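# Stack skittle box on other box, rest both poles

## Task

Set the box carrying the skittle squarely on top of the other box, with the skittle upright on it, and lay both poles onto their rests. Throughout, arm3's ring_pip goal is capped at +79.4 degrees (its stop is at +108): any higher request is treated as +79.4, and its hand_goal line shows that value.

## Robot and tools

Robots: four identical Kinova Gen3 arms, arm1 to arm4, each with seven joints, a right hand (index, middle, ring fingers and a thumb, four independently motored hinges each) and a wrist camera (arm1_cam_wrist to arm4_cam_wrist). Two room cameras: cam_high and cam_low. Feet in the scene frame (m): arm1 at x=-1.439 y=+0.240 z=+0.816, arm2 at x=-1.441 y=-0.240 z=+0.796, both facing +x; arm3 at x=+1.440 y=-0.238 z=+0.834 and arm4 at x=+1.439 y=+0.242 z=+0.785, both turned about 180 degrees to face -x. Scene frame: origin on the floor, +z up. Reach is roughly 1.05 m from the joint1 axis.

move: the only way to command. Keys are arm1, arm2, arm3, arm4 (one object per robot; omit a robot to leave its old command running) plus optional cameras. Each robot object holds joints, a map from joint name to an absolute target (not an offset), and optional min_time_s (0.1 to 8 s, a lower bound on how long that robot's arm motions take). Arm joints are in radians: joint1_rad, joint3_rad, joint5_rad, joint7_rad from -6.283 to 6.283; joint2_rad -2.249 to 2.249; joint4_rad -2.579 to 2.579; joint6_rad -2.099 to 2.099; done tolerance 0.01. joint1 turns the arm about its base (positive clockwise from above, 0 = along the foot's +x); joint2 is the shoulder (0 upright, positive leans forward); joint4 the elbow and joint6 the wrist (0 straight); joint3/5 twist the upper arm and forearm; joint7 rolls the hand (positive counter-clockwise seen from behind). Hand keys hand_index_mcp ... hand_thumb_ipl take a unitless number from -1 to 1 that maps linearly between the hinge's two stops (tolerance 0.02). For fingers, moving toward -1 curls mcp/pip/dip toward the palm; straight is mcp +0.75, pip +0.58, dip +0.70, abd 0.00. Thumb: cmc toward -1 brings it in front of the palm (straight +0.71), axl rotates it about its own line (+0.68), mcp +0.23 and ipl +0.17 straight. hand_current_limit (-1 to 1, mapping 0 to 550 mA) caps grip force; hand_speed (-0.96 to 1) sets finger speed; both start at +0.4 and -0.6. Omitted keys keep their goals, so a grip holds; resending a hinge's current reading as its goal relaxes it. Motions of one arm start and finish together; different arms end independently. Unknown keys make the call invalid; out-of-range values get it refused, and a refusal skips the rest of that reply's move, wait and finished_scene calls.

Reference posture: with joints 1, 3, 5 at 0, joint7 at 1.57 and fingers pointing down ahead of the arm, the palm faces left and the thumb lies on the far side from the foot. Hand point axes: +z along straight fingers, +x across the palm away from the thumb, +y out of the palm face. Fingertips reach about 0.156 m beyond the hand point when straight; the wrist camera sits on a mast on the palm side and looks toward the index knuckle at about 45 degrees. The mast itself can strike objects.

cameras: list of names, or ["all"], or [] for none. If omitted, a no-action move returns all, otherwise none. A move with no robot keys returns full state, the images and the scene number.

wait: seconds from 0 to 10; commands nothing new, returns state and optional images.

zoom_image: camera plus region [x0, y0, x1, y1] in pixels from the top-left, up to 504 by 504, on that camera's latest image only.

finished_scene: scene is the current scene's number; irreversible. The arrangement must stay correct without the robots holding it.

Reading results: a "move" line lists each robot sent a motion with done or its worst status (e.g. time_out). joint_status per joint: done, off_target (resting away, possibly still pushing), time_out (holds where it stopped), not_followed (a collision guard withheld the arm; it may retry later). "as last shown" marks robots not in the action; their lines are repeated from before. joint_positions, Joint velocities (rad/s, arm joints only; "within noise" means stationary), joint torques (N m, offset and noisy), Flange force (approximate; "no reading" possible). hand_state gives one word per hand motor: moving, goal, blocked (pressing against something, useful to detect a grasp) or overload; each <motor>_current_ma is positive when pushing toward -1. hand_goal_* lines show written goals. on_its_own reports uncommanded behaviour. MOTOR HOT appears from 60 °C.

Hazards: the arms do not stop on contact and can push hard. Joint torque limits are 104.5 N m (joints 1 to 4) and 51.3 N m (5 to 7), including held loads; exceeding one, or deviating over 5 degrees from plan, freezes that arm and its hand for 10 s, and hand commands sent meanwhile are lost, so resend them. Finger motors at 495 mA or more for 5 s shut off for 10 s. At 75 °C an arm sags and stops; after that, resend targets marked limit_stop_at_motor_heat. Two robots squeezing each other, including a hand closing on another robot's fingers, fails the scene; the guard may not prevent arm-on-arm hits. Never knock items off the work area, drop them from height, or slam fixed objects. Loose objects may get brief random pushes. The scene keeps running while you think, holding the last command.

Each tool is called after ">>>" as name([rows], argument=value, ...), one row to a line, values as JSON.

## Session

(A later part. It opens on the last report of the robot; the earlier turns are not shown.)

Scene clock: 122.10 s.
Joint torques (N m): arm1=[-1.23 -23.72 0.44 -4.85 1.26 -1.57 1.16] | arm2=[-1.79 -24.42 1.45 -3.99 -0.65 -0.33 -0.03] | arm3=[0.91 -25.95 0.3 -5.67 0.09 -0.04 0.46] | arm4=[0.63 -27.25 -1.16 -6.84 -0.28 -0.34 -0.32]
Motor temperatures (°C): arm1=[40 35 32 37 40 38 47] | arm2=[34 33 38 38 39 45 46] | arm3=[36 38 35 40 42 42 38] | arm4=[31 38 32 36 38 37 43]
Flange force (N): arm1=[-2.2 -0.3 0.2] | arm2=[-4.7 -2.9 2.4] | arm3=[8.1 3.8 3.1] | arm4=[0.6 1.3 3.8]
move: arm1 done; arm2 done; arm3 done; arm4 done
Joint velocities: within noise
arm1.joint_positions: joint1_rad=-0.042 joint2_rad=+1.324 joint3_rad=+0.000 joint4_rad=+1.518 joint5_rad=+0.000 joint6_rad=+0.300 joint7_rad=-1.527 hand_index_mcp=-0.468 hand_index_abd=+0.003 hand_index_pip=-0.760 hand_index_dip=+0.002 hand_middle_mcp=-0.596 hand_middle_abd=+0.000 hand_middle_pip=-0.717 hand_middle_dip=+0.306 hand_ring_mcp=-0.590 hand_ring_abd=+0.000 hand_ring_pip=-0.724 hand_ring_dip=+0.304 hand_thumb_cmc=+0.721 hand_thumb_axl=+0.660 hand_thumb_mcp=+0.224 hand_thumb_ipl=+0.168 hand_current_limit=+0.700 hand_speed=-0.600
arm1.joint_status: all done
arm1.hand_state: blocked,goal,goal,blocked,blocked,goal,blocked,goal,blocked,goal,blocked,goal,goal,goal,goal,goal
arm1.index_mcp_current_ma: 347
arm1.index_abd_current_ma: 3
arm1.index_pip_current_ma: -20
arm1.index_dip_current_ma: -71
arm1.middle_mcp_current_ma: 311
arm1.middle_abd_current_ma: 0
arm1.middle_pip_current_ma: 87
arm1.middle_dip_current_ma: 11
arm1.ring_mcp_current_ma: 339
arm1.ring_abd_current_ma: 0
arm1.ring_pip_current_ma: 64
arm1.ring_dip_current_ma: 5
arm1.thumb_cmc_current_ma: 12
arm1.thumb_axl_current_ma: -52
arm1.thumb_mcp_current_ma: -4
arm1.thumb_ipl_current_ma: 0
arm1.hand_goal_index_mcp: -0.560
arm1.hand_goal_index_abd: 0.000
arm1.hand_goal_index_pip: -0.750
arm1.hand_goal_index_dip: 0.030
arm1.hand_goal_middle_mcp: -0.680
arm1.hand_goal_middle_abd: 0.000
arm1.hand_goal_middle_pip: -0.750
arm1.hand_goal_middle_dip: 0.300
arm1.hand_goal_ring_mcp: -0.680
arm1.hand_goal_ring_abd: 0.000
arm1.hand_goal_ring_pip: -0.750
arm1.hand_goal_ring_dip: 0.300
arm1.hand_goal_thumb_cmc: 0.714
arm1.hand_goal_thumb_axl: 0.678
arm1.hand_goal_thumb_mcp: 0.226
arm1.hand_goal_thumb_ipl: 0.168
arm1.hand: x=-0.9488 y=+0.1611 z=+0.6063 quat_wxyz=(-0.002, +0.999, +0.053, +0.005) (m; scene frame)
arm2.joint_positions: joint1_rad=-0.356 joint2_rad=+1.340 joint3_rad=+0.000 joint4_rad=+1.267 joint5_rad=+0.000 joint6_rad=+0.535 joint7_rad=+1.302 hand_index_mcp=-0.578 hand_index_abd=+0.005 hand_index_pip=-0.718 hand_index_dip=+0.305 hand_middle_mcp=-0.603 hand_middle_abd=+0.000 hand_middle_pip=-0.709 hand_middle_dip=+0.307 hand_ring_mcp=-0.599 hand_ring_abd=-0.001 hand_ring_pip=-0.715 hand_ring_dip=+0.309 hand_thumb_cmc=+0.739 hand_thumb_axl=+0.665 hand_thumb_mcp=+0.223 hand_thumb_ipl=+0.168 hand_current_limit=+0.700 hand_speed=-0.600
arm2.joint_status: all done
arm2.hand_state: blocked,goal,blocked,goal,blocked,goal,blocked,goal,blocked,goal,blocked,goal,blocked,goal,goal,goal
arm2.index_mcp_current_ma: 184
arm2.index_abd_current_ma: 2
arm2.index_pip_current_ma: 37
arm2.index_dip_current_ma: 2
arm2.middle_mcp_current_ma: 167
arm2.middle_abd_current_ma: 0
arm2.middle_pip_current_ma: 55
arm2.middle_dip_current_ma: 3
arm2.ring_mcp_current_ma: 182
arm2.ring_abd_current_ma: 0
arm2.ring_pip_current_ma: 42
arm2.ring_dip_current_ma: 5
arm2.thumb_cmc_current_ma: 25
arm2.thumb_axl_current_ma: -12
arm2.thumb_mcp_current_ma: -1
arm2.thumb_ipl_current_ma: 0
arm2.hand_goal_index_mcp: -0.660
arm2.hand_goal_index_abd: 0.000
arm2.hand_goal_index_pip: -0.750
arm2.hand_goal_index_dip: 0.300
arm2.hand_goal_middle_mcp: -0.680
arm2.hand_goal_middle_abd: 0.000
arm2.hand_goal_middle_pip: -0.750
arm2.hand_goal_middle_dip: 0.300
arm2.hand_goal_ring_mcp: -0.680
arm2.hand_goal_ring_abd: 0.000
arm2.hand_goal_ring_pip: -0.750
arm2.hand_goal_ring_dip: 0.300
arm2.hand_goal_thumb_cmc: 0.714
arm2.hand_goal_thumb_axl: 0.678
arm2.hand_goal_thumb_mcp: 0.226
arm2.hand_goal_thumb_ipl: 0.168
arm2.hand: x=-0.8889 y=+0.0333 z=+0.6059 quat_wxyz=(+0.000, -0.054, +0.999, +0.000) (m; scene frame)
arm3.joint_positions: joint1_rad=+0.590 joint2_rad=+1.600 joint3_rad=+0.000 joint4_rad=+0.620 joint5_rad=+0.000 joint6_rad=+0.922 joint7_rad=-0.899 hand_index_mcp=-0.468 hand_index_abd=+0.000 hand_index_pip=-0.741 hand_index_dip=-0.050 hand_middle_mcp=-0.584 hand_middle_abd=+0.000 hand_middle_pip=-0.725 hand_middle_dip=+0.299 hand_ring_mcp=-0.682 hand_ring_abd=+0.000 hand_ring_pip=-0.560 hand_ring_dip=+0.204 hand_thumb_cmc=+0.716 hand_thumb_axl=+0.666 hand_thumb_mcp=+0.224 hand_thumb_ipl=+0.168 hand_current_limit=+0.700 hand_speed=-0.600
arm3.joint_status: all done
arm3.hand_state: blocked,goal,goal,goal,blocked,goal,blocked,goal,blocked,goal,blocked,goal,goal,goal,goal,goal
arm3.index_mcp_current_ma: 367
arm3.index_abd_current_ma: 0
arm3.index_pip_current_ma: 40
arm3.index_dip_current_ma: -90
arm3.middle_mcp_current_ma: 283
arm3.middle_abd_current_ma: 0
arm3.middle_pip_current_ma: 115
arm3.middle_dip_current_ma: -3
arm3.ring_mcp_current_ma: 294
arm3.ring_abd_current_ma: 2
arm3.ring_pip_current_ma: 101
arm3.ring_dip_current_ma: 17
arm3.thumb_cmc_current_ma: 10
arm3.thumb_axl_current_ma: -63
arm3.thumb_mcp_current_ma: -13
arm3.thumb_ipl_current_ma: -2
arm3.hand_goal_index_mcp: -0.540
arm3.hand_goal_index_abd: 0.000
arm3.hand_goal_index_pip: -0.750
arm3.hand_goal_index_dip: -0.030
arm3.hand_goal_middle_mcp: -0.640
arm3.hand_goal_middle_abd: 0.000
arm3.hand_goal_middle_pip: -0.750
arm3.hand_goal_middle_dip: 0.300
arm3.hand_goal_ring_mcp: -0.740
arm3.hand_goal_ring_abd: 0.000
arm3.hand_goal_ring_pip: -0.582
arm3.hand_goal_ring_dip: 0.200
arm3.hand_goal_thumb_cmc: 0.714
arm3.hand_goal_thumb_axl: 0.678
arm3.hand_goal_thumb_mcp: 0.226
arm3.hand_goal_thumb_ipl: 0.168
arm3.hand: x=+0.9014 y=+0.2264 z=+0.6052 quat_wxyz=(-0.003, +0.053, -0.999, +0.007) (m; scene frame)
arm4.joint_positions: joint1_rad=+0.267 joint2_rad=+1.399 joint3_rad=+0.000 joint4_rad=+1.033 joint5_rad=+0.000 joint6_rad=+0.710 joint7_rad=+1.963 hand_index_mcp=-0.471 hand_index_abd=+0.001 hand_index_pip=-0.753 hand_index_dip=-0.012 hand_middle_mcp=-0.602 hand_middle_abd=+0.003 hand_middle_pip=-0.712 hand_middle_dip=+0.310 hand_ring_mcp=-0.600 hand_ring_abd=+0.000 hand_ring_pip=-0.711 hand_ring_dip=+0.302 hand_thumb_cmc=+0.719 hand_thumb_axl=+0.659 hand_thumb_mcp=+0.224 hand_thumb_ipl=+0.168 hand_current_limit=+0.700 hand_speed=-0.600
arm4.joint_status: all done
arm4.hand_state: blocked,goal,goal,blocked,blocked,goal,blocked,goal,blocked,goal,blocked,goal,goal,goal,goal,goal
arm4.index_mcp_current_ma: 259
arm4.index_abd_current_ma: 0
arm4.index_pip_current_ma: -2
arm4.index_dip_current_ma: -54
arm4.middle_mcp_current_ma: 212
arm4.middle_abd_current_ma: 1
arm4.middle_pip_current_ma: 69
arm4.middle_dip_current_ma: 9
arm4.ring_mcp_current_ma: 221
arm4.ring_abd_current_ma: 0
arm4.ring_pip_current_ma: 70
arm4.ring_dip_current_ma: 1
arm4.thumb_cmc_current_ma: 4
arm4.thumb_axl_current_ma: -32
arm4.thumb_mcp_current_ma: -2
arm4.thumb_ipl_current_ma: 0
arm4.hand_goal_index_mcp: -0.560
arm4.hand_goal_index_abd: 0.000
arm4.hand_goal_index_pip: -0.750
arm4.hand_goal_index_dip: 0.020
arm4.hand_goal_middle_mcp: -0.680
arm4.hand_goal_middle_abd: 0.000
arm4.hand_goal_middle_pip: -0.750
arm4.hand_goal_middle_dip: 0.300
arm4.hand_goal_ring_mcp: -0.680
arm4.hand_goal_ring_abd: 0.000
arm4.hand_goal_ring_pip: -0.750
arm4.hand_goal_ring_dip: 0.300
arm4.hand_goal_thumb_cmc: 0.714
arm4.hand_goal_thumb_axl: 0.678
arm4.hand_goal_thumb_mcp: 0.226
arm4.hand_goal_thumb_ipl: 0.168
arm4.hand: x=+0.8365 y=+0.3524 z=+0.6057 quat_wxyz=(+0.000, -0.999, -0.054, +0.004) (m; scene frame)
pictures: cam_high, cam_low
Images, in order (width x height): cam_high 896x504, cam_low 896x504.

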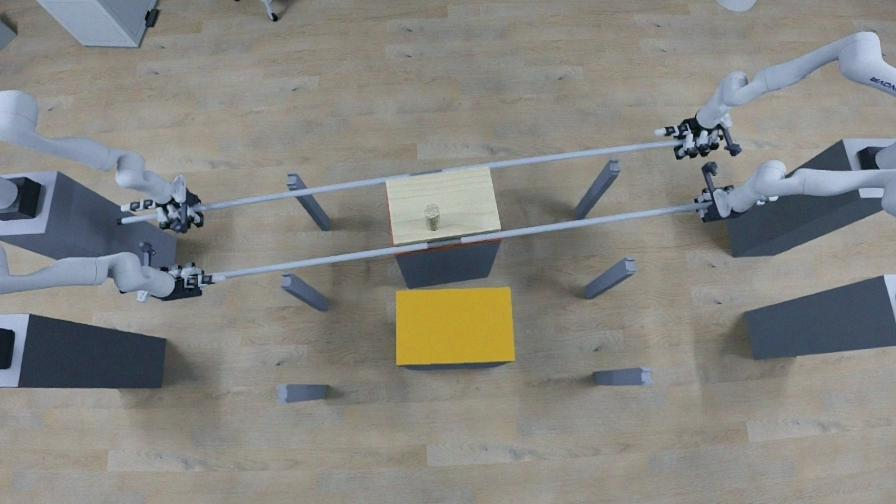

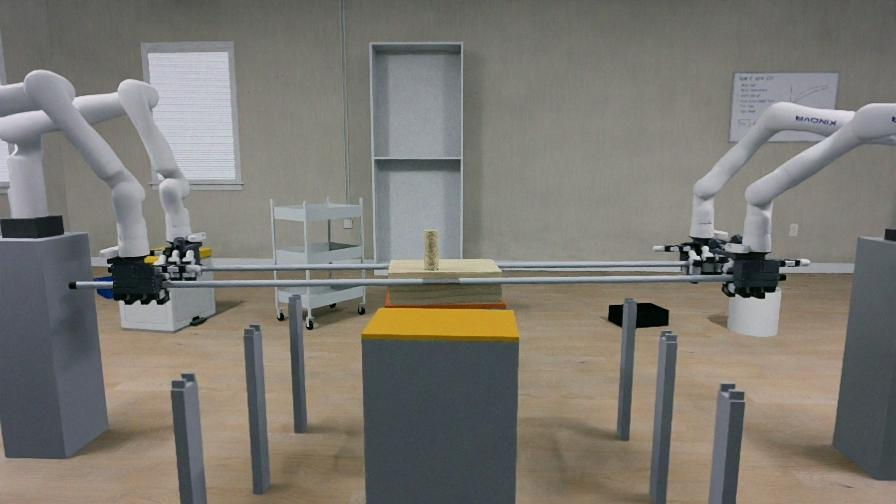

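>>> move(arm1={"joints":{"joint1_rad":-0.0813,"joint2_rad":1.3225,"joint4_rad":1.5253,"joint6_rad":0.2938,"joint7_rad":-1.5671},"min_time_s":1.5}, arm2={"joints":{"joint1_rad":-0.3219,"joint2_rad":1.3341,"joint4_rad":1.2875,"joint6_rad":0.52,"joint7_rad":1.3359},"min_time_s":1.5}, arm3={"joints":{"joint1_rad":0.5667,"joint2_rad":1.5589,"joint4_rad":0.7304,"joint6_rad":0.8523,"joint7_rad":-0.9231},"min_time_s":1.5}, arm4={"joints":{"joint1_rad":0.2969,"joint2_rad":1.4141,"joint4_rad":0.9869,"joint6_rad":0.7406,"joint7_rad":1.9927},"min_time_s":1.5}, cameras=["all"])

>>> zoom_image(camera="cam_low", region=[370, 230, 520, 330])

>>> zoom_image(camera="cam_high", region=[365, 140, 525, 300])

Scene clock: 124.17 s.
Joint torques (N m): arm1=[-1.09 -22.67 0.53 -3.54 1.21 -1 1.07] | arm2=[-1.94 -23.89 1.38 -3.39 -0.61 -0.14 0.01] | arm3=[1.07 -25.35 0.54 -5.07 0.2 0.21 0.43] | arm4=[1.18 -26.45 -0.63 -5.88 -0.04 0.3 -0.2]
Motor temperatures (°C): arm1=[40 35 32 37 40 38 47] | arm2=[34 33 38 38 39 45 46] | arm3=[36 38 35 40 42 42 38] | arm4=[31 38 32 36 38 37 43]
Flange force (N): arm1=[0.1 -0.2 0.3] | arm2=[-5.6 -3.1 2.4] | arm3=[7.2 2.5 2.7] | arm4=[-1.9 1.3 3.7]
move: arm1 done; arm2 done; arm3 done; arm4 done
Joint velocities: within noise
arm1.joint_positions: joint1_rad=-0.081 joint2_rad=+1.322 joint3_rad=+0.000 joint4_rad=+1.525 joint5_rad=+0.000 joint6_rad=+0.294 joint7_rad=-1.567 hand_index_mcp=-0.468 hand_index_abd=+0.003 hand_index_pip=-0.760 hand_index_dip=+0.002 hand_middle_mcp=-0.596 hand_middle_abd=+0.000 hand_middle_pip=-0.717 hand_middle_dip=+0.306 hand_ring_mcp=-0.589 hand_ring_abd=+0.000 hand_ring_pip=-0.725 hand_ring_dip=+0.304 hand_thumb_cmc=+0.721 hand_thumb_axl=+0.660 hand_thumb_mcp=+0.224 hand_thumb_ipl=+0.168 hand_current_limit=+0.700 hand_speed=-0.600
arm1.joint_status: all done
arm1.hand_state: blocked,goal,goal,blocked,blocked,goal,blocked,goal,blocked,goal,blocked,goal,goal,goal,goal,goal
arm1.index_mcp_current_ma: 347
arm1.index_abd_current_ma: 3
arm1.index_pip_current_ma: -20
arm1.index_dip_current_ma: -71
arm1.middle_mcp_current_ma: 311
arm1.middle_abd_current_ma: 0
arm1.middle_pip_current_ma: 87
arm1.middle_dip_current_ma: 11
arm1.ring_mcp_current_ma: 341
arm1.ring_abd_current_ma: 0
arm1.ring_pip_current_ma: 62
arm1.ring_dip_current_ma: 6
arm1.thumb_cmc_current_ma: 12
arm1.thumb_axl_current_ma: -52
arm1.thumb_mcp_current_ma: -4
arm1.thumb_ipl_current_ma: 0
arm1.hand_goal_index_mcp: -0.560
arm1.hand_goal_index_abd: 0.000
arm1.hand_goal_index_pip: -0.750
arm1.hand_goal_index_dip: 0.030
arm1.hand_goal_middle_mcp: -0.680
arm1.hand_goal_middle_abd: 0.000
arm1.hand_goal_middle_pip: -0.750
arm1.hand_goal_middle_dip: 0.300
arm1.hand_goal_ring_mcp: -0.680
arm1.hand_goal_ring_abd: 0.000
arm1.hand_goal_ring_pip: -0.750
arm1.hand_goal_ring_dip: 0.300
arm1.hand_goal_thumb_cmc: 0.714
arm1.hand_goal_thumb_axl: 0.678
arm1.hand_goal_thumb_mcp: 0.226
arm1.hand_goal_thumb_ipl: 0.168
arm1.hand: x=-0.9513 y=+0.1808 z=+0.6062 quat_wxyz=(-0.002, +0.999, +0.053, +0.005) (m; scene frame)
arm2.joint_positions: joint1_rad=-0.322 joint2_rad=+1.334 joint3_rad=+0.000 joint4_rad=+1.288 joint5_rad=+0.000 joint6_rad=+0.520 joint7_rad=+1.336 hand_index_mcp=-0.578 hand_index_abd=+0.005 hand_index_pip=-0.718 hand_index_dip=+0.305 hand_middle_mcp=-0.603 hand_middle_abd=+0.000 hand_middle_pip=-0.709 hand_middle_dip=+0.307 hand_ring_mcp=-0.599 hand_ring_abd=-0.001 hand_ring_pip=-0.715 hand_ring_dip=+0.309 hand_thumb_cmc=+0.739 hand_thumb_axl=+0.665 hand_thumb_mcp=+0.223 hand_thumb_ipl=+0.168 hand_current_limit=+0.700 hand_speed=-0.600
arm2.joint_status: all done
arm2.hand_state: blocked,goal,blocked,goal,blocked,goal,blocked,goal,blocked,goal,blocked,goal,blocked,goal,goal,goal
arm2.index_mcp_current_ma: 184
arm2.index_abd_current_ma: 2
arm2.index_pip_current_ma: 37
arm2.index_dip_current_ma: 2
arm2.middle_mcp_current_ma: 167
arm2.middle_abd_current_ma: 0
arm2.middle_pip_current_ma: 55
arm2.middle_dip_current_ma: 3
arm2.ring_mcp_current_ma: 182
arm2.ring_abd_current_ma: 0
arm2.ring_pip_current_ma: 42
arm2.ring_dip_current_ma: 5
arm2.thumb_cmc_current_ma: 25
arm2.thumb_axl_current_ma: -12
arm2.thumb_mcp_current_ma: -1
arm2.thumb_ipl_current_ma: 0
arm2.hand_goal_index_mcp: -0.660
arm2.hand_goal_index_abd: 0.000
arm2.hand_goal_index_pip: -0.750
arm2.hand_goal_index_dip: 0.300
arm2.hand_goal_middle_mcp: -0.680
arm2.hand_goal_middle_abd: 0.000
arm2.hand_goal_middle_pip: -0.750
arm2.hand_goal_middle_dip: 0.300
arm2.hand_goal_ring_mcp: -0.680
arm2.hand_goal_ring_abd: 0.000
arm2.hand_goal_ring_pip: -0.750
arm2.hand_goal_ring_dip: 0.300
arm2.hand_goal_thumb_cmc: 0.714
arm2.hand_goal_thumb_axl: 0.678
arm2.hand_goal_thumb_mcp: 0.226
arm2.hand_goal_thumb_ipl: 0.168
arm2.hand: x=-0.8872 y=+0.0134 z=+0.6059 quat_wxyz=(+0.000, -0.054, +0.999, +0.000) (m; scene frame)
arm3.joint_positions: joint1_rad=+0.567 joint2_rad=+1.559 joint3_rad=+0.000 joint4_rad=+0.730 joint5_rad=+0.000 joint6_rad=+0.852 joint7_rad=-0.923 hand_index_mcp=-0.468 hand_index_abd=+0.000 hand_index_pip=-0.741 hand_index_dip=-0.050 hand_middle_mcp=-0.584 hand_middle_abd=+0.000 hand_middle_pip=-0.725 hand_middle_dip=+0.299 hand_ring_mcp=-0.682 hand_ring_abd=+0.000 hand_ring_pip=-0.560 hand_ring_dip=+0.204 hand_thumb_cmc=+0.716 hand_thumb_axl=+0.666 hand_thumb_mcp=+0.224 hand_thumb_ipl=+0.168 hand_current_limit=+0.700 hand_speed=-0.600
arm3.joint_status: all done
arm3.hand_state: blocked,goal,goal,goal,blocked,goal,blocked,goal,blocked,goal,blocked,goal,goal,goal,goal,goal
arm3.index_mcp_current_ma: 367
arm3.index_abd_current_ma: 0
arm3.index_pip_current_ma: 40
arm3.index_dip_current_ma: -90
arm3.middle_mcp_current_ma: 283
arm3.middle_abd_current_ma: 0
arm3.middle_pip_current_ma: 115
arm3.middle_dip_current_ma: -3
arm3.ring_mcp_current_ma: 294
arm3.ring_abd_current_ma: 2
arm3.ring_pip_current_ma: 101
arm3.ring_dip_current_ma: 17
arm3.thumb_cmc_current_ma: 10
arm3.thumb_axl_current_ma: -63
arm3.thumb_mcp_current_ma: -13
arm3.thumb_ipl_current_ma: -2
arm3.hand_goal_index_mcp: -0.540
arm3.hand_goal_index_abd: 0.000
arm3.hand_goal_index_pip: -0.750
arm3.hand_goal_index_dip: -0.030
arm3.hand_goal_middle_mcp: -0.640
arm3.hand_goal_middle_abd: 0.000
arm3.hand_goal_middle_pip: -0.750
arm3.hand_goal_middle_dip: 0.300
arm3.hand_goal_ring_mcp: -0.740
arm3.hand_goal_ring_abd: 0.000
arm3.hand_goal_ring_pip: -0.582
arm3.hand_goal_ring_dip: 0.200
arm3.hand_goal_thumb_cmc: 0.714
arm3.hand_goal_thumb_axl: 0.678
arm3.hand_goal_thumb_mcp: 0.226
arm3.hand_goal_thumb_ipl: 0.168
arm3.hand: x=+0.9042 y=+0.2061 z=+0.6057 quat_wxyz=(-0.003, +0.053, -0.999, +0.007) (m; scene frame)
arm4.joint_positions: joint1_rad=+0.297 joint2_rad=+1.414 joint3_rad=+0.000 joint4_rad=+0.987 joint5_rad=+0.000 joint6_rad=+0.741 joint7_rad=+1.993 hand_index_mcp=-0.471 hand_index_abd=+0.001 hand_index_pip=-0.753 hand_index_dip=-0.012 hand_middle_mcp=-0.602 hand_middle_abd=+0.001 hand_middle_pip=-0.712 hand_middle_dip=+0.310 hand_ring_mcp=-0.600 hand_ring_abd=+0.000 hand_ring_pip=-0.711 hand_ring_dip=+0.302 hand_thumb_cmc=+0.719 hand_thumb_axl=+0.659 hand_thumb_mcp=+0.224 hand_thumb_ipl=+0.168 hand_current_limit=+0.700 hand_speed=-0.600
arm4.joint_status: all done
arm4.hand_state: blocked,goal,goal,blocked,blocked,goal,blocked,goal,blocked,goal,blocked,goal,goal,goal,goal,goal
arm4.index_mcp_current_ma: 259
arm4.index_abd_current_ma: 0
arm4.index_pip_current_ma: -2
arm4.index_dip_current_ma: -54
arm4.middle_mcp_current_ma: 212
arm4.middle_abd_current_ma: 0
arm4.middle_pip_current_ma: 69
arm4.middle_dip_current_ma: 9
arm4.ring_mcp_current_ma: 221
arm4.ring_abd_current_ma: 0
arm4.ring_pip_current_ma: 70
arm4.ring_dip_current_ma: 1
arm4.thumb_cmc_current_ma: 4
arm4.thumb_axl_current_ma: -32
arm4.thumb_mcp_current_ma: -2
arm4.thumb_ipl_current_ma: 0
arm4.hand_goal_index_mcp: -0.560
arm4.hand_goal_index_abd: 0.000
arm4.hand_goal_index_pip: -0.750
arm4.hand_goal_index_dip: 0.020
arm4.hand_goal_middle_mcp: -0.680
arm4.hand_goal_middle_abd: 0.000
arm4.hand_goal_middle_pip: -0.750
arm4.hand_goal_middle_dip: 0.300
arm4.hand_goal_ring_mcp: -0.680
arm4.hand_goal_ring_abd: 0.000
arm4.hand_goal_ring_pip: -0.750
arm4.hand_goal_ring_dip: 0.300
arm4.hand_goal_thumb_cmc: 0.714
arm4.hand_goal_thumb_axl: 0.678
arm4.hand_goal_thumb_mcp: 0.226
arm4.hand_goal_thumb_ipl: 0.168
arm4.hand: x=+0.8348 y=+0.3725 z=+0.6059 quat_wxyz=(+0.000, -0.999, -0.054, +0.004) (m; scene frame)
pictures: arm1_cam_wrist, arm2_cam_wrist, arm3_cam_wrist, arm4_cam_wrist, cam_high, cam_low
Images, in order (width x height): arm1_cam_wrist 616x616, arm2_cam_wrist 616x616, arm3_cam_wrist 616x616, arm4_cam_wrist 616x616, cam_high 896x504, cam_low 896x504.

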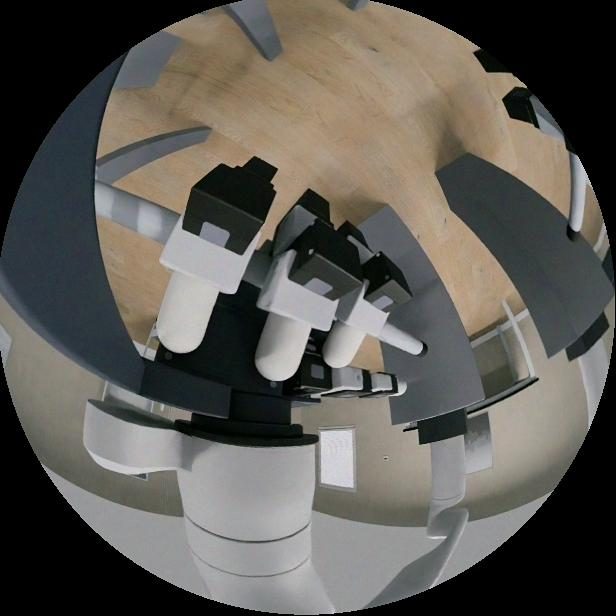

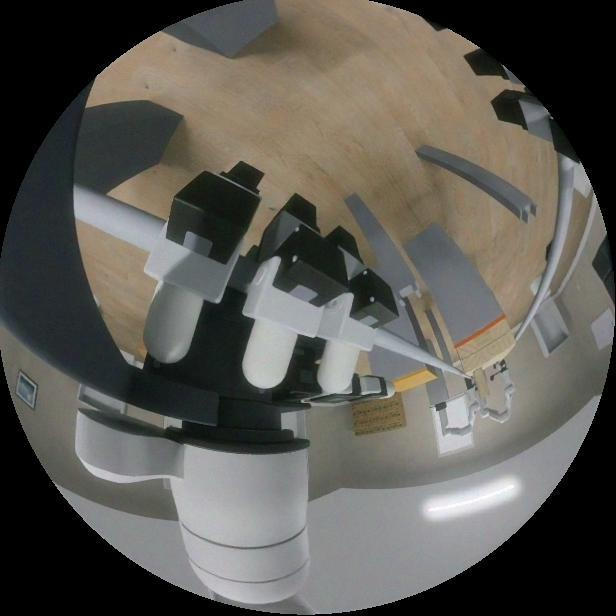

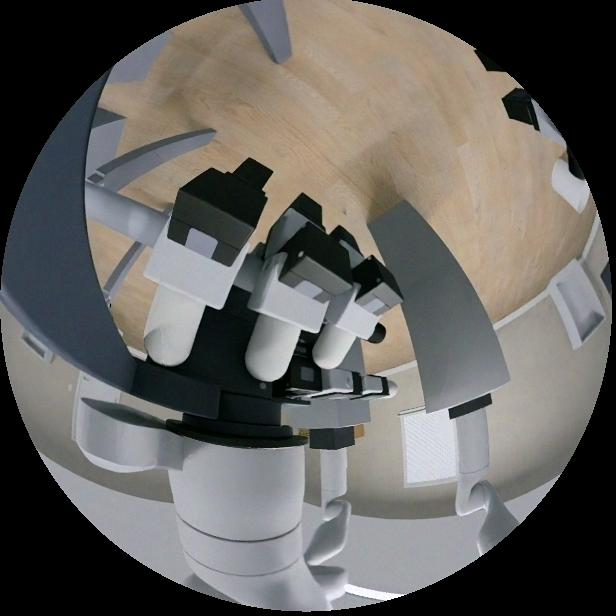

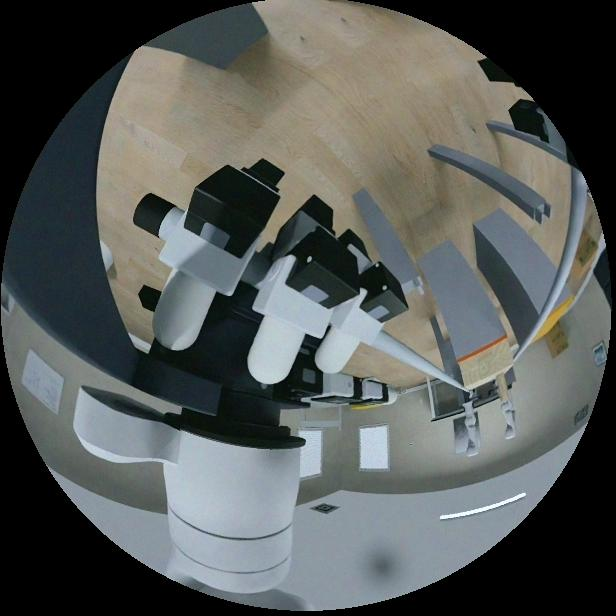

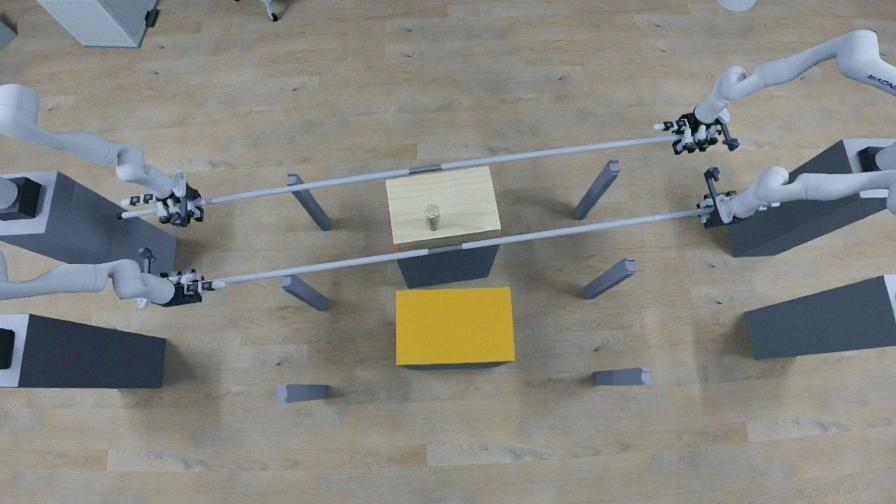

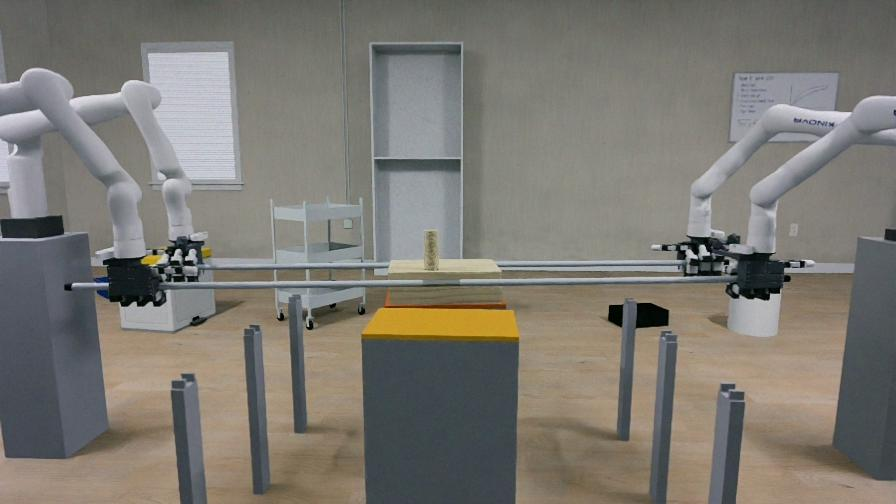

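Scaled by 3.360 from the camera's 896x504 image, which has a finer 1280x720 frame.

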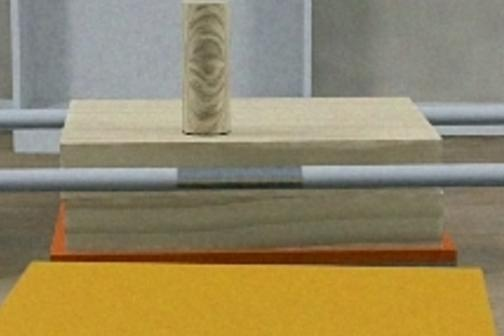

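Scaled by 3.150 from the camera's 896x504 image, which has a finer 1280x720 frame.

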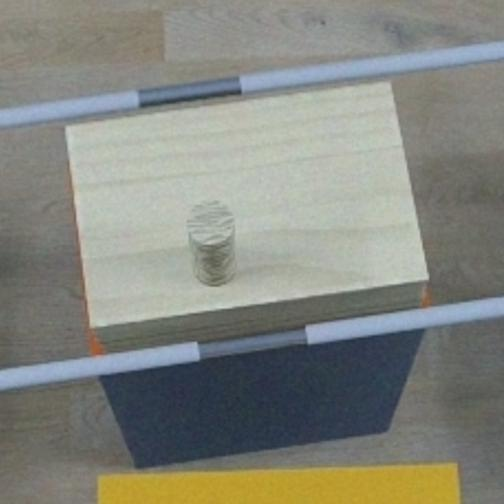

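>>> move(arm1={"joints":{"joint1_rad":-0.2193,"joint2_rad":1.3267,"joint4_rad":1.503,"joint6_rad":0.3119,"joint7_rad":-1.7586},"min_time_s":2}, arm2={"joints":{"joint1_rad":-0.3599,"joint2_rad":1.3404,"joint4_rad":1.2649,"joint6_rad":0.5363,"joint7_rad":1.2444},"min_time_s":2}, arm3={"joints":{"joint1_rad":0.4662,"joint2_rad":1.4743,"joint4_rad":0.9827,"joint6_rad":0.6846,"joint7_rad":-1.0771},"min_time_s":2}, arm4={"joints":{"joint1_rad":0.2571,"joint2_rad":1.3955,"joint4_rad":1.0438,"joint6_rad":0.7023,"joint7_rad":1.8994},"min_time_s":2}, cameras=["cam_high","cam_low"])

>>> move(arm1={"joints":{"joint1_rad":-0.3503,"joint2_rad":1.3392,"joint4_rad":1.4429,"joint6_rad":0.3595,"joint7_rad":-1.9431},"min_time_s":2}, arm2={"joints":{"joint1_rad":-0.3979,"joint2_rad":1.3466,"joint4_rad":1.2423,"joint6_rad":0.5527,"joint7_rad":1.1529},"min_time_s":2}, arm3={"joints":{"joint1_rad":0.3535,"joint2_rad":1.4242,"joint4_rad":1.1521,"joint6_rad":0.5653,"joint7_rad":-1.2433},"min_time_s":2}, arm4={"joints":{"joint1_rad":0.2172,"joint2_rad":1.3768,"joint4_rad":1.1007,"joint6_rad":0.6641,"joint7_rad":1.806},"min_time_s":2}, cameras=["cam_high","cam_low"])

>>> zoom_image(camera="cam_high", region=[270, 150, 340, 320])

>>> zoom_image(camera="cam_high", region=[570, 130, 650, 310])

Scene clock: 133.60 s.
Joint torques (N m): arm1=[-1.21 -22.98 0.66 -3.75 1.25 -1.02 1.07] | arm2=[-1.99 -24.02 1.39 -3.55 -0.64 -0.21 0.02] | arm3=[1.01 -24.12 0.42 -3.72 0.12 0.23 0.48] | arm4=[1.06 -26.16 -0.72 -5.7 -0.07 0.29 -0.17]
Motor temperatures (°C): arm1=[40 35 32 37 40 38 47] | arm2=[34 34 38 38 39 45 46] | arm3=[36 39 35 40 42 42 38] | arm4=[31 38 32 36 38 37 43]
Flange force (N): arm1=[0.1 0.1 0.5] | arm2=[-6.0 -2.6 2.3] | arm3=[7.4 1.1 2.6] | arm4=[-1.3 1.5 3.6]
move: arm1 done; arm2 done; arm3 done; arm4 done
Joint velocities: within noise
arm1.joint_positions: joint1_rad=-0.219 joint2_rad=+1.327 joint3_rad=+0.000 joint4_rad=+1.503 joint5_rad=+0.000 joint6_rad=+0.312 joint7_rad=-1.759 hand_index_mcp=-0.468 hand_index_abd=+0.003 hand_index_pip=-0.760 hand_index_dip=+0.002 hand_middle_mcp=-0.596 hand_middle_abd=+0.000 hand_middle_pip=-0.717 hand_middle_dip=+0.306 hand_ring_mcp=-0.589 hand_ring_abd=+0.000 hand_ring_pip=-0.725 hand_ring_dip=+0.304 hand_thumb_cmc=+0.721 hand_thumb_axl=+0.660 hand_thumb_mcp=+0.224 hand_thumb_ipl=+0.168 hand_current_limit=+0.700 hand_speed=-0.600
arm1.joint_status: all done
arm1.hand_state: blocked,goal,goal,blocked,blocked,goal,blocked,goal,blocked,goal,blocked,goal,goal,goal,goal,goal
arm1.index_mcp_current_ma: 347
arm1.index_abd_current_ma: 3
arm1.index_pip_current_ma: -20
arm1.index_dip_current_ma: -71
arm1.middle_mcp_current_ma: 311
arm1.middle_abd_current_ma: 0
arm1.middle_pip_current_ma: 87
arm1.middle_dip_current_ma: 11
arm1.ring_mcp_current_ma: 343
arm1.ring_abd_current_ma: 0
arm1.ring_pip_current_ma: 61
arm1.ring_dip_current_ma: 6
arm1.thumb_cmc_current_ma: 12
arm1.thumb_axl_current_ma: -52
arm1.thumb_mcp_current_ma: -4
arm1.thumb_ipl_current_ma: 0
arm1.hand_goal_index_mcp: -0.560
arm1.hand_goal_index_abd: 0.000
arm1.hand_goal_index_pip: -0.750
arm1.hand_goal_index_dip: 0.030
arm1.hand_goal_middle_mcp: -0.680
arm1.hand_goal_middle_abd: 0.000
arm1.hand_goal_middle_pip: -0.750
arm1.hand_goal_middle_dip: 0.300
arm1.hand_goal_ring_mcp: -0.680
arm1.hand_goal_ring_abd: 0.000
arm1.hand_goal_ring_pip: -0.750
arm1.hand_goal_ring_dip: 0.300
arm1.hand_goal_thumb_cmc: 0.714
arm1.hand_goal_thumb_axl: 0.678
arm1.hand_goal_thumb_mcp: 0.226
arm1.hand_goal_thumb_ipl: 0.168
arm1.hand: x=-0.9586 y=+0.2514 z=+0.6064 quat_wxyz=(-0.002, +1.000, +0.027, +0.005) (m; scene frame)
arm2.joint_positions: joint1_rad=-0.360 joint2_rad=+1.340 joint3_rad=+0.000 joint4_rad=+1.265 joint5_rad=+0.000 joint6_rad=+0.536 joint7_rad=+1.244 hand_index_mcp=-0.578 hand_index_abd=+0.005 hand_index_pip=-0.718 hand_index_dip=+0.305 hand_middle_mcp=-0.603 hand_middle_abd=+0.000 hand_middle_pip=-0.709 hand_middle_dip=+0.307 hand_ring_mcp=-0.599 hand_ring_abd=-0.001 hand_ring_pip=-0.715 hand_ring_dip=+0.309 hand_thumb_cmc=+0.739 hand_thumb_axl=+0.665 hand_thumb_mcp=+0.223 hand_thumb_ipl=+0.168 hand_current_limit=+0.700 hand_speed=-0.600
arm2.joint_status: all done
arm2.hand_state: blocked,goal,blocked,goal,blocked,goal,blocked,goal,blocked,goal,blocked,goal,blocked,goal,goal,goal
arm2.index_mcp_current_ma: 184
arm2.index_abd_current_ma: 2
arm2.index_pip_current_ma: 37
arm2.index_dip_current_ma: 2
arm2.middle_mcp_current_ma: 167
arm2.middle_abd_current_ma: 0
arm2.middle_pip_current_ma: 55
arm2.middle_dip_current_ma: 3
arm2.ring_mcp_current_ma: 182
arm2.ring_abd_current_ma: 0
arm2.ring_pip_current_ma: 42
arm2.ring_dip_current_ma: 5
arm2.thumb_cmc_current_ma: 25
arm2.thumb_axl_current_ma: -12
arm2.thumb_mcp_current_ma: -1
arm2.thumb_ipl_current_ma: 0
arm2.hand_goal_index_mcp: -0.660
arm2.hand_goal_index_abd: 0.000
arm2.hand_goal_index_pip: -0.750
arm2.hand_goal_index_dip: 0.300
arm2.hand_goal_middle_mcp: -0.680
arm2.hand_goal_middle_abd: 0.000
arm2.hand_goal_middle_pip: -0.750
arm2.hand_goal_middle_dip: 0.300
arm2.hand_goal_ring_mcp: -0.680
arm2.hand_goal_ring_abd: 0.000
arm2.hand_goal_ring_pip: -0.750
arm2.hand_goal_ring_dip: 0.300
arm2.hand_goal_thumb_cmc: 0.714
arm2.hand_goal_thumb_axl: 0.678
arm2.hand_goal_thumb_mcp: 0.226
arm2.hand_goal_thumb_ipl: 0.168
arm2.hand: x=-0.8846 y=+0.0348 z=+0.6059 quat_wxyz=(+0.000, -0.027, +1.000, +0.000) (m; scene frame)
arm3.joint_positions: joint1_rad=+0.466 joint2_rad=+1.474 joint3_rad=+0.000 joint4_rad=+0.983 joint5_rad=+0.000 joint6_rad=+0.685 joint7_rad=-1.077 hand_index_mcp=-0.468 hand_index_abd=+0.000 hand_index_pip=-0.741 hand_index_dip=-0.050 hand_middle_mcp=-0.584 hand_middle_abd=+0.000 hand_middle_pip=-0.725 hand_middle_dip=+0.299 hand_ring_mcp=-0.682 hand_ring_abd=+0.000 hand_ring_pip=-0.560 hand_ring_dip=+0.204 hand_thumb_cmc=+0.716 hand_thumb_axl=+0.666 hand_thumb_mcp=+0.224 hand_thumb_ipl=+0.168 hand_current_limit=+0.700 hand_speed=-0.600
arm3.joint_status: all done
arm3.hand_state: blocked,goal,goal,goal,blocked,goal,blocked,goal,blocked,goal,blocked,goal,goal,goal,goal,goal
arm3.index_mcp_current_ma: 367
arm3.index_abd_current_ma: 0
arm3.index_pip_current_ma: 40
arm3.index_dip_current_ma: -90
arm3.middle_mcp_current_ma: 283
arm3.middle_abd_current_ma: 0
arm3.middle_pip_current_ma: 115
arm3.middle_dip_current_ma: -3
arm3.ring_mcp_current_ma: 294
arm3.ring_abd_current_ma: 2
arm3.ring_pip_current_ma: 101
arm3.ring_dip_current_ma: 17
arm3.thumb_cmc_current_ma: 10
arm3.thumb_axl_current_ma: -63
arm3.thumb_mcp_current_ma: -13
arm3.thumb_ipl_current_ma: -2
arm3.hand_goal_index_mcp: -0.540
arm3.hand_goal_index_abd: 0.000
arm3.hand_goal_index_pip: -0.750
arm3.hand_goal_index_dip: -0.030
arm3.hand_goal_middle_mcp: -0.640
arm3.hand_goal_middle_abd: 0.000
arm3.hand_goal_middle_pip: -0.750
arm3.hand_goal_middle_dip: 0.300
arm3.hand_goal_ring_mcp: -0.740
arm3.hand_goal_ring_abd: 0.000
arm3.hand_goal_ring_pip: -0.582
arm3.hand_goal_ring_dip: 0.200
arm3.hand_goal_thumb_cmc: 0.714
arm3.hand_goal_thumb_axl: 0.678
arm3.hand_goal_thumb_mcp: 0.226
arm3.hand_goal_thumb_ipl: 0.168
arm3.hand: x=+0.9115 y=+0.1312 z=+0.6058 quat_wxyz=(-0.003, +0.026, -1.000, +0.007) (m; scene frame)
arm4.joint_positions: joint1_rad=+0.257 joint2_rad=+1.396 joint3_rad=+0.000 joint4_rad=+1.044 joint5_rad=+0.000 joint6_rad=+0.702 joint7_rad=+1.899 hand_index_mcp=-0.471 hand_index_abd=+0.001 hand_index_pip=-0.753 hand_index_dip=-0.012 hand_middle_mcp=-0.602 hand_middle_abd=+0.001 hand_middle_pip=-0.712 hand_middle_dip=+0.310 hand_ring_mcp=-0.600 hand_ring_abd=+0.000 hand_ring_pip=-0.711 hand_ring_dip=+0.302 hand_thumb_cmc=+0.719 hand_thumb_axl=+0.659 hand_thumb_mcp=+0.224 hand_thumb_ipl=+0.168 hand_current_limit=+0.700 hand_speed=-0.600
arm4.joint_status: all done
arm4.hand_state: blocked,goal,goal,blocked,blocked,goal,blocked,goal,blocked,goal,blocked,goal,goal,goal,goal,goal
arm4.index_mcp_current_ma: 259
arm4.index_abd_current_ma: 0
arm4.index_pip_current_ma: -2
arm4.index_dip_current_ma: -54
arm4.middle_mcp_current_ma: 212
arm4.middle_abd_current_ma: 0
arm4.middle_pip_current_ma: 69
arm4.middle_dip_current_ma: 9
arm4.ring_mcp_current_ma: 221
arm4.ring_abd_current_ma: 0
arm4.ring_pip_current_ma: 70
arm4.ring_dip_current_ma: 1
arm4.thumb_cmc_current_ma: 4
arm4.thumb_axl_current_ma: -32
arm4.thumb_mcp_current_ma: -2
arm4.thumb_ipl_current_ma: 0
arm4.hand_goal_index_mcp: -0.560
arm4.hand_goal_index_abd: 0.000
arm4.hand_goal_index_pip: -0.750
arm4.hand_goal_index_dip: 0.020
arm4.hand_goal_middle_mcp: -0.680
arm4.hand_goal_middle_abd: 0.000
arm4.hand_goal_middle_pip: -0.750
arm4.hand_goal_middle_dip: 0.300
arm4.hand_goal_ring_mcp: -0.680
arm4.hand_goal_ring_abd: 0.000
arm4.hand_goal_ring_pip: -0.750
arm4.hand_goal_ring_dip: 0.300
arm4.hand_goal_thumb_cmc: 0.714
arm4.hand_goal_thumb_axl: 0.678
arm4.hand_goal_thumb_mcp: 0.226
arm4.hand_goal_thumb_ipl: 0.168
arm4.hand: x=+0.8319 y=+0.3469 z=+0.6057 quat_wxyz=(-0.001, -1.000, -0.027, +0.004) (m; scene frame)
pictures: cam_high, cam_low
Images, in order (width x height): cam_high 896x504, cam_low 896x504.

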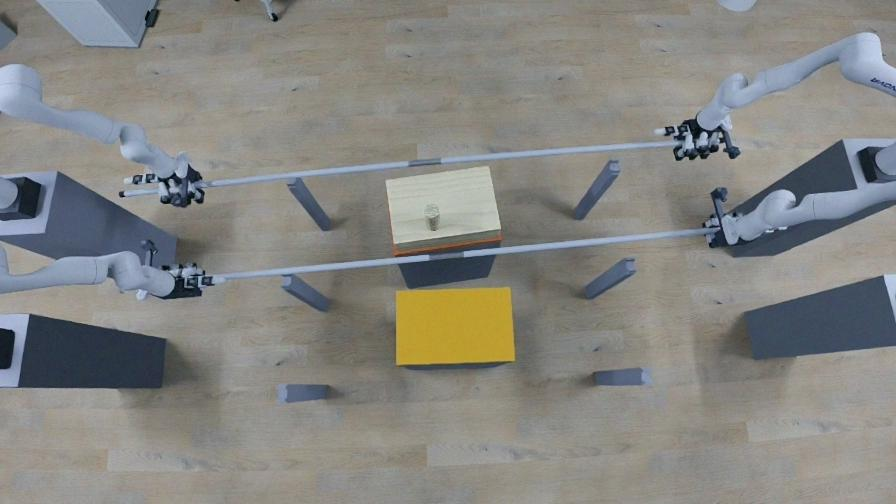

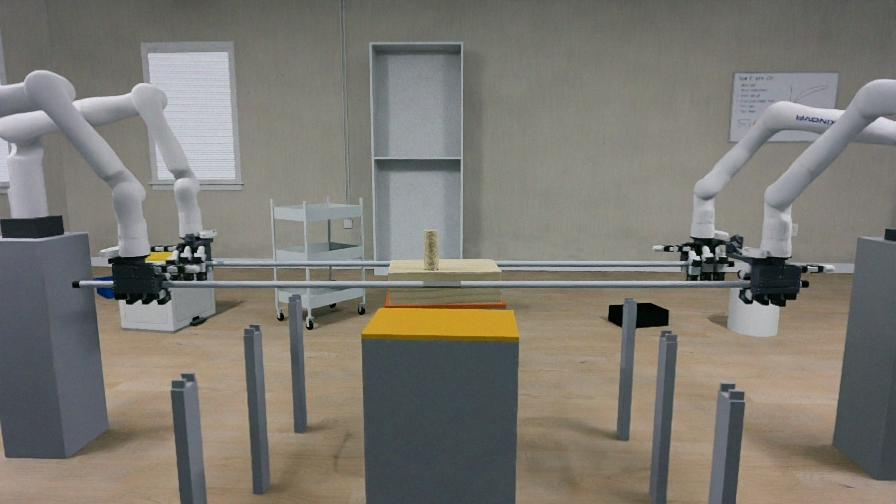

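Scene clock: 135.93 s.
Joint torques (N m): arm1=[-1.18 -23.34 0.74 -4.14 1.26 -0.93 0.98] | arm2=[-1.89 -24.26 1.28 -3.69 -0.62 -0.16 -0.03] | arm3=[1.13 -23.18 0.41 -2.95 0.1 0.26 0.49] | arm4=[1.02 -25.85 -0.77 -5.47 -0.07 0.27 -0.16]
Motor temperatures (°C): arm1=[40 35 32 37 40 38 47] | arm2=[34 34 38 38 39 45 46] | arm3=[36 39 35 40 42 42 38] | arm4=[31 38 32 36 38 37 43]
Flange force (N): arm1=[-0.2 0.4 0.3] | arm2=[-6.1 -1.9 2.5] | arm3=[6.4 -1.0 2.3] | arm4=[-1.0 1.7 3.6]
move: arm1 done; arm2 done; arm3 done; arm4 done
Joint velocities: within noise
arm1.joint_positions: joint1_rad=-0.350 joint2_rad=+1.339 joint3_rad=+0.000 joint4_rad=+1.443 joint5_rad=+0.000 joint6_rad=+0.360 joint7_rad=-1.943 hand_index_mcp=-0.468 hand_index_abd=+0.003 hand_index_pip=-0.760 hand_index_dip=+0.002 hand_middle_mcp=-0.596 hand_middle_abd=+0.000 hand_middle_pip=-0.717 hand_middle_dip=+0.306 hand_ring_mcp=-0.589 hand_ring_abd=+0.000 hand_ring_pip=-0.725 hand_ring_dip=+0.304 hand_thumb_cmc=+0.721 hand_thumb_axl=+0.660 hand_thumb_mcp=+0.224 hand_thumb_ipl=+0.168 hand_current_limit=+0.700 hand_speed=-0.600
arm1.joint_status: all done
arm1.hand_state: blocked,goal,goal,blocked,blocked,goal,blocked,goal,blocked,goal,blocked,goal,goal,goal,goal,goal
arm1.index_mcp_current_ma: 347
arm1.index_abd_current_ma: 3
arm1.index_pip_current_ma: -20
arm1.index_dip_current_ma: -71
arm1.middle_mcp_current_ma: 311
arm1.middle_abd_current_ma: 0
arm1.middle_pip_current_ma: 87
arm1.middle_dip_current_ma: 11
arm1.ring_mcp_current_ma: 343
arm1.ring_abd_current_ma: 0
arm1.ring_pip_current_ma: 61
arm1.ring_dip_current_ma: 6
arm1.thumb_cmc_current_ma: 12
arm1.thumb_axl_current_ma: -52
arm1.thumb_mcp_current_ma: -4
arm1.thumb_ipl_current_ma: 0
arm1.hand_goal_index_mcp: -0.560
arm1.hand_goal_index_abd: 0.000
arm1.hand_goal_index_pip: -0.750
arm1.hand_goal_index_dip: 0.030
arm1.hand_goal_middle_mcp: -0.680
arm1.hand_goal_middle_abd: 0.000
arm1.hand_goal_middle_pip: -0.750
arm1.hand_goal_middle_dip: 0.300
arm1.hand_goal_ring_mcp: -0.680
arm1.hand_goal_ring_abd: 0.000
arm1.hand_goal_ring_pip: -0.750
arm1.hand_goal_ring_dip: 0.300
arm1.hand_goal_thumb_cmc: 0.714
arm1.hand_goal_thumb_axl: 0.678
arm1.hand_goal_thumb_mcp: 0.226
arm1.hand_goal_thumb_ipl: 0.168
arm1.hand: x=-0.9657 y=+0.3221 z=+0.6065 quat_wxyz=(-0.002, +1.000, +0.000, +0.005) (m; scene frame)
arm2.joint_positions: joint1_rad=-0.398 joint2_rad=+1.347 joint3_rad=+0.000 joint4_rad=+1.242 joint5_rad=+0.000 joint6_rad=+0.553 joint7_rad=+1.153 hand_index_mcp=-0.578 hand_index_abd=+0.005 hand_index_pip=-0.718 hand_index_dip=+0.305 hand_middle_mcp=-0.603 hand_middle_abd=+0.000 hand_middle_pip=-0.709 hand_middle_dip=+0.307 hand_ring_mcp=-0.599 hand_ring_abd=-0.001 hand_ring_pip=-0.715 hand_ring_dip=+0.309 hand_thumb_cmc=+0.739 hand_thumb_axl=+0.665 hand_thumb_mcp=+0.223 hand_thumb_ipl=+0.168 hand_current_limit=+0.700 hand_speed=-0.600
arm2.joint_status: all done
arm2.hand_state: blocked,goal,blocked,goal,blocked,goal,blocked,goal,blocked,goal,blocked,goal,blocked,goal,goal,goal
arm2.index_mcp_current_ma: 184
arm2.index_abd_current_ma: 2
arm2.index_pip_current_ma: 37
arm2.index_dip_current_ma: 2
arm2.middle_mcp_current_ma: 167
arm2.middle_abd_current_ma: 0
arm2.middle_pip_current_ma: 55
arm2.middle_dip_current_ma: 3
arm2.ring_mcp_current_ma: 182
arm2.ring_abd_current_ma: 0
arm2.ring_pip_current_ma: 42
arm2.ring_dip_current_ma: 5
arm2.thumb_cmc_current_ma: 25
arm2.thumb_axl_current_ma: -12
arm2.thumb_mcp_current_ma: -1
arm2.thumb_ipl_current_ma: 0
arm2.hand_goal_index_mcp: -0.660
arm2.hand_goal_index_abd: 0.000
arm2.hand_goal_index_pip: -0.750
arm2.hand_goal_index_dip: 0.300
arm2.hand_goal_middle_mcp: -0.680
arm2.hand_goal_middle_abd: 0.000
arm2.hand_goal_middle_pip: -0.750
arm2.hand_goal_middle_dip: 0.300
arm2.hand_goal_ring_mcp: -0.680
arm2.hand_goal_ring_abd: 0.000
arm2.hand_goal_ring_pip: -0.750
arm2.hand_goal_ring_dip: 0.300
arm2.hand_goal_thumb_cmc: 0.714
arm2.hand_goal_thumb_axl: 0.678
arm2.hand_goal_thumb_mcp: 0.226
arm2.hand_goal_thumb_ipl: 0.168
arm2.hand: x=-0.8830 y=+0.0561 z=+0.6060 quat_wxyz=(+0.000, +0.000, +1.000, +0.000) (m; scene frame)
arm3.joint_positions: joint1_rad=+0.354 joint2_rad=+1.424 joint3_rad=+0.000 joint4_rad=+1.152 joint5_rad=+0.000 joint6_rad=+0.565 joint7_rad=-1.243 hand_index_mcp=-0.468 hand_index_abd=+0.000 hand_index_pip=-0.741 hand_index_dip=-0.050 hand_middle_mcp=-0.584 hand_middle_abd=+0.000 hand_middle_pip=-0.725 hand_middle_dip=+0.299 hand_ring_mcp=-0.682 hand_ring_abd=+0.000 hand_ring_pip=-0.560 hand_ring_dip=+0.204 hand_thumb_cmc=+0.716 hand_thumb_axl=+0.666 hand_thumb_mcp=+0.224 hand_thumb_ipl=+0.168 hand_current_limit=+0.700 hand_speed=-0.600
arm3.joint_status: all done
arm3.hand_state: blocked,goal,goal,goal,blocked,goal,blocked,goal,blocked,goal,blocked,goal,goal,goal,goal,goal
arm3.index_mcp_current_ma: 367
arm3.index_abd_current_ma: 0
arm3.index_pip_current_ma: 40
arm3.index_dip_current_ma: -90
arm3.middle_mcp_current_ma: 283
arm3.middle_abd_current_ma: 0
arm3.middle_pip_current_ma: 115
arm3.middle_dip_current_ma: -3
arm3.ring_mcp_current_ma: 294
arm3.ring_abd_current_ma: 2
arm3.ring_pip_current_ma: 101
arm3.ring_dip_current_ma: 17
arm3.thumb_cmc_current_ma: 10
arm3.thumb_axl_current_ma: -63
arm3.thumb_mcp_current_ma: -13
arm3.thumb_ipl_current_ma: -2
arm3.hand_goal_index_mcp: -0.540
arm3.hand_goal_index_abd: 0.000
arm3.hand_goal_index_pip: -0.750
arm3.hand_goal_index_dip: -0.030
arm3.hand_goal_middle_mcp: -0.640
arm3.hand_goal_middle_abd: 0.000
arm3.hand_goal_middle_pip: -0.750
arm3.hand_goal_middle_dip: 0.300
arm3.hand_goal_ring_mcp: -0.740
arm3.hand_goal_ring_abd: 0.000
arm3.hand_goal_ring_pip: -0.582
arm3.hand_goal_ring_dip: 0.200
arm3.hand_goal_thumb_cmc: 0.714
arm3.hand_goal_thumb_axl: 0.678
arm3.hand_goal_thumb_mcp: 0.226
arm3.hand_goal_thumb_ipl: 0.168
arm3.hand: x=+0.9185 y=+0.0561 z=+0.6059 quat_wxyz=(-0.003, +0.000, -1.000, +0.007) (m; scene frame)
arm4.joint_positions: joint1_rad=+0.217 joint2_rad=+1.377 joint3_rad=+0.000 joint4_rad=+1.101 joint5_rad=+0.000 joint6_rad=+0.664 joint7_rad=+1.806 hand_index_mcp=-0.471 hand_index_abd=+0.001 hand_index_pip=-0.753 hand_index_dip=-0.012 hand_middle_mcp=-0.602 hand_middle_abd=+0.001 hand_middle_pip=-0.712 hand_middle_dip=+0.310 hand_ring_mcp=-0.600 hand_ring_abd=+0.000 hand_ring_pip=-0.711 hand_ring_dip=+0.302 hand_thumb_cmc=+0.719 hand_thumb_axl=+0.659 hand_thumb_mcp=+0.224 hand_thumb_ipl=+0.168 hand_current_limit=+0.700 hand_speed=-0.600
arm4.joint_status: all done
arm4.hand_state: blocked,goal,goal,blocked,blocked,goal,blocked,goal,blocked,goal,blocked,goal,goal,goal,goal,goal
arm4.index_mcp_current_ma: 259
arm4.index_abd_current_ma: 0
arm4.index_pip_current_ma: -2
arm4.index_dip_current_ma: -54
arm4.middle_mcp_current_ma: 212
arm4.middle_abd_current_ma: 0
arm4.middle_pip_current_ma: 69
arm4.middle_dip_current_ma: 9
arm4.ring_mcp_current_ma: 221
arm4.ring_abd_current_ma: 0
arm4.ring_pip_current_ma: 70
arm4.ring_dip_current_ma: 1
arm4.thumb_cmc_current_ma: 4
arm4.thumb_axl_current_ma: -32
arm4.thumb_mcp_current_ma: -2
arm4.thumb_ipl_current_ma: 0
arm4.hand_goal_index_mcp: -0.560
arm4.hand_goal_index_abd: 0.000
arm4.hand_goal_index_pip: -0.750
arm4.hand_goal_index_dip: 0.020
arm4.hand_goal_middle_mcp: -0.680
arm4.hand_goal_middle_abd: 0.000
arm4.hand_goal_middle_pip: -0.750
arm4.hand_goal_middle_dip: 0.300
arm4.hand_goal_ring_mcp: -0.680
arm4.hand_goal_ring_abd: 0.000
arm4.hand_goal_ring_pip: -0.750
arm4.hand_goal_ring_dip: 0.300
arm4.hand_goal_thumb_cmc: 0.714
arm4.hand_goal_thumb_axl: 0.678
arm4.hand_goal_thumb_mcp: 0.226
arm4.hand_goal_thumb_ipl: 0.168
arm4.hand: x=+0.8307 y=+0.3219 z=+0.6059 quat_wxyz=(-0.001, -1.000, +0.000, +0.004) (m; scene frame)
pictures: cam_high, cam_low
Images, in order (width x height): cam_high 896x504, cam_low 896x504.

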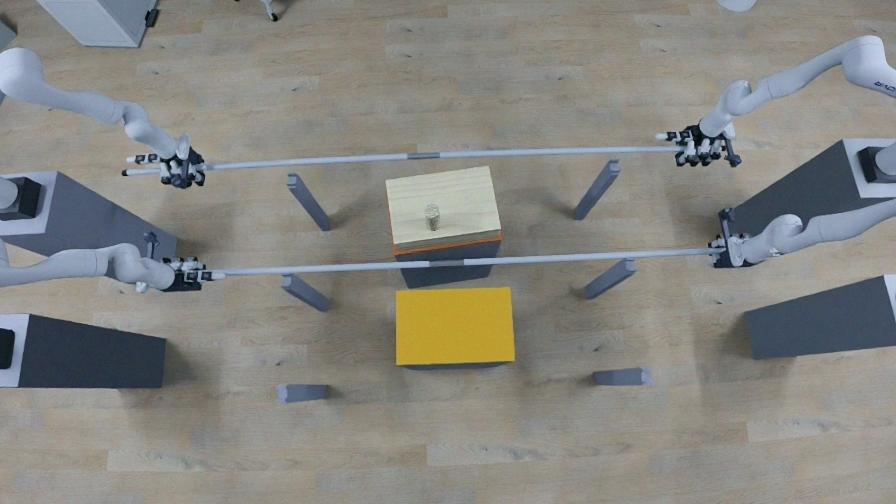

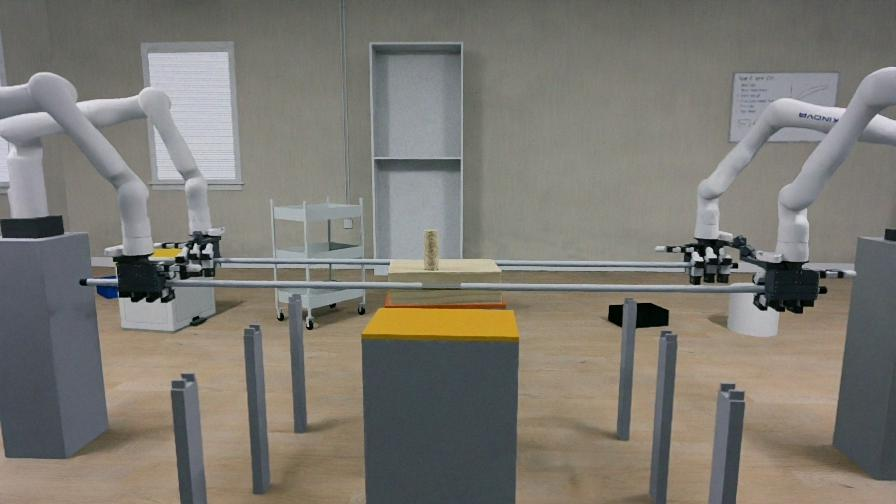

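Scaled by 2.965 from the camera's 896x504 image, which has a finer 1280x720 frame.

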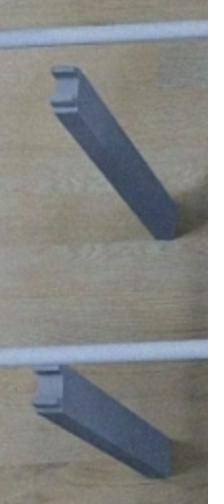

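Scaled by 2.800 from the camera's 896x504 image, which has a finer 1280x720 frame.

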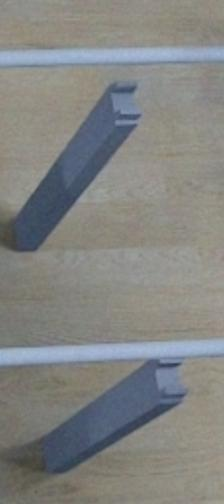

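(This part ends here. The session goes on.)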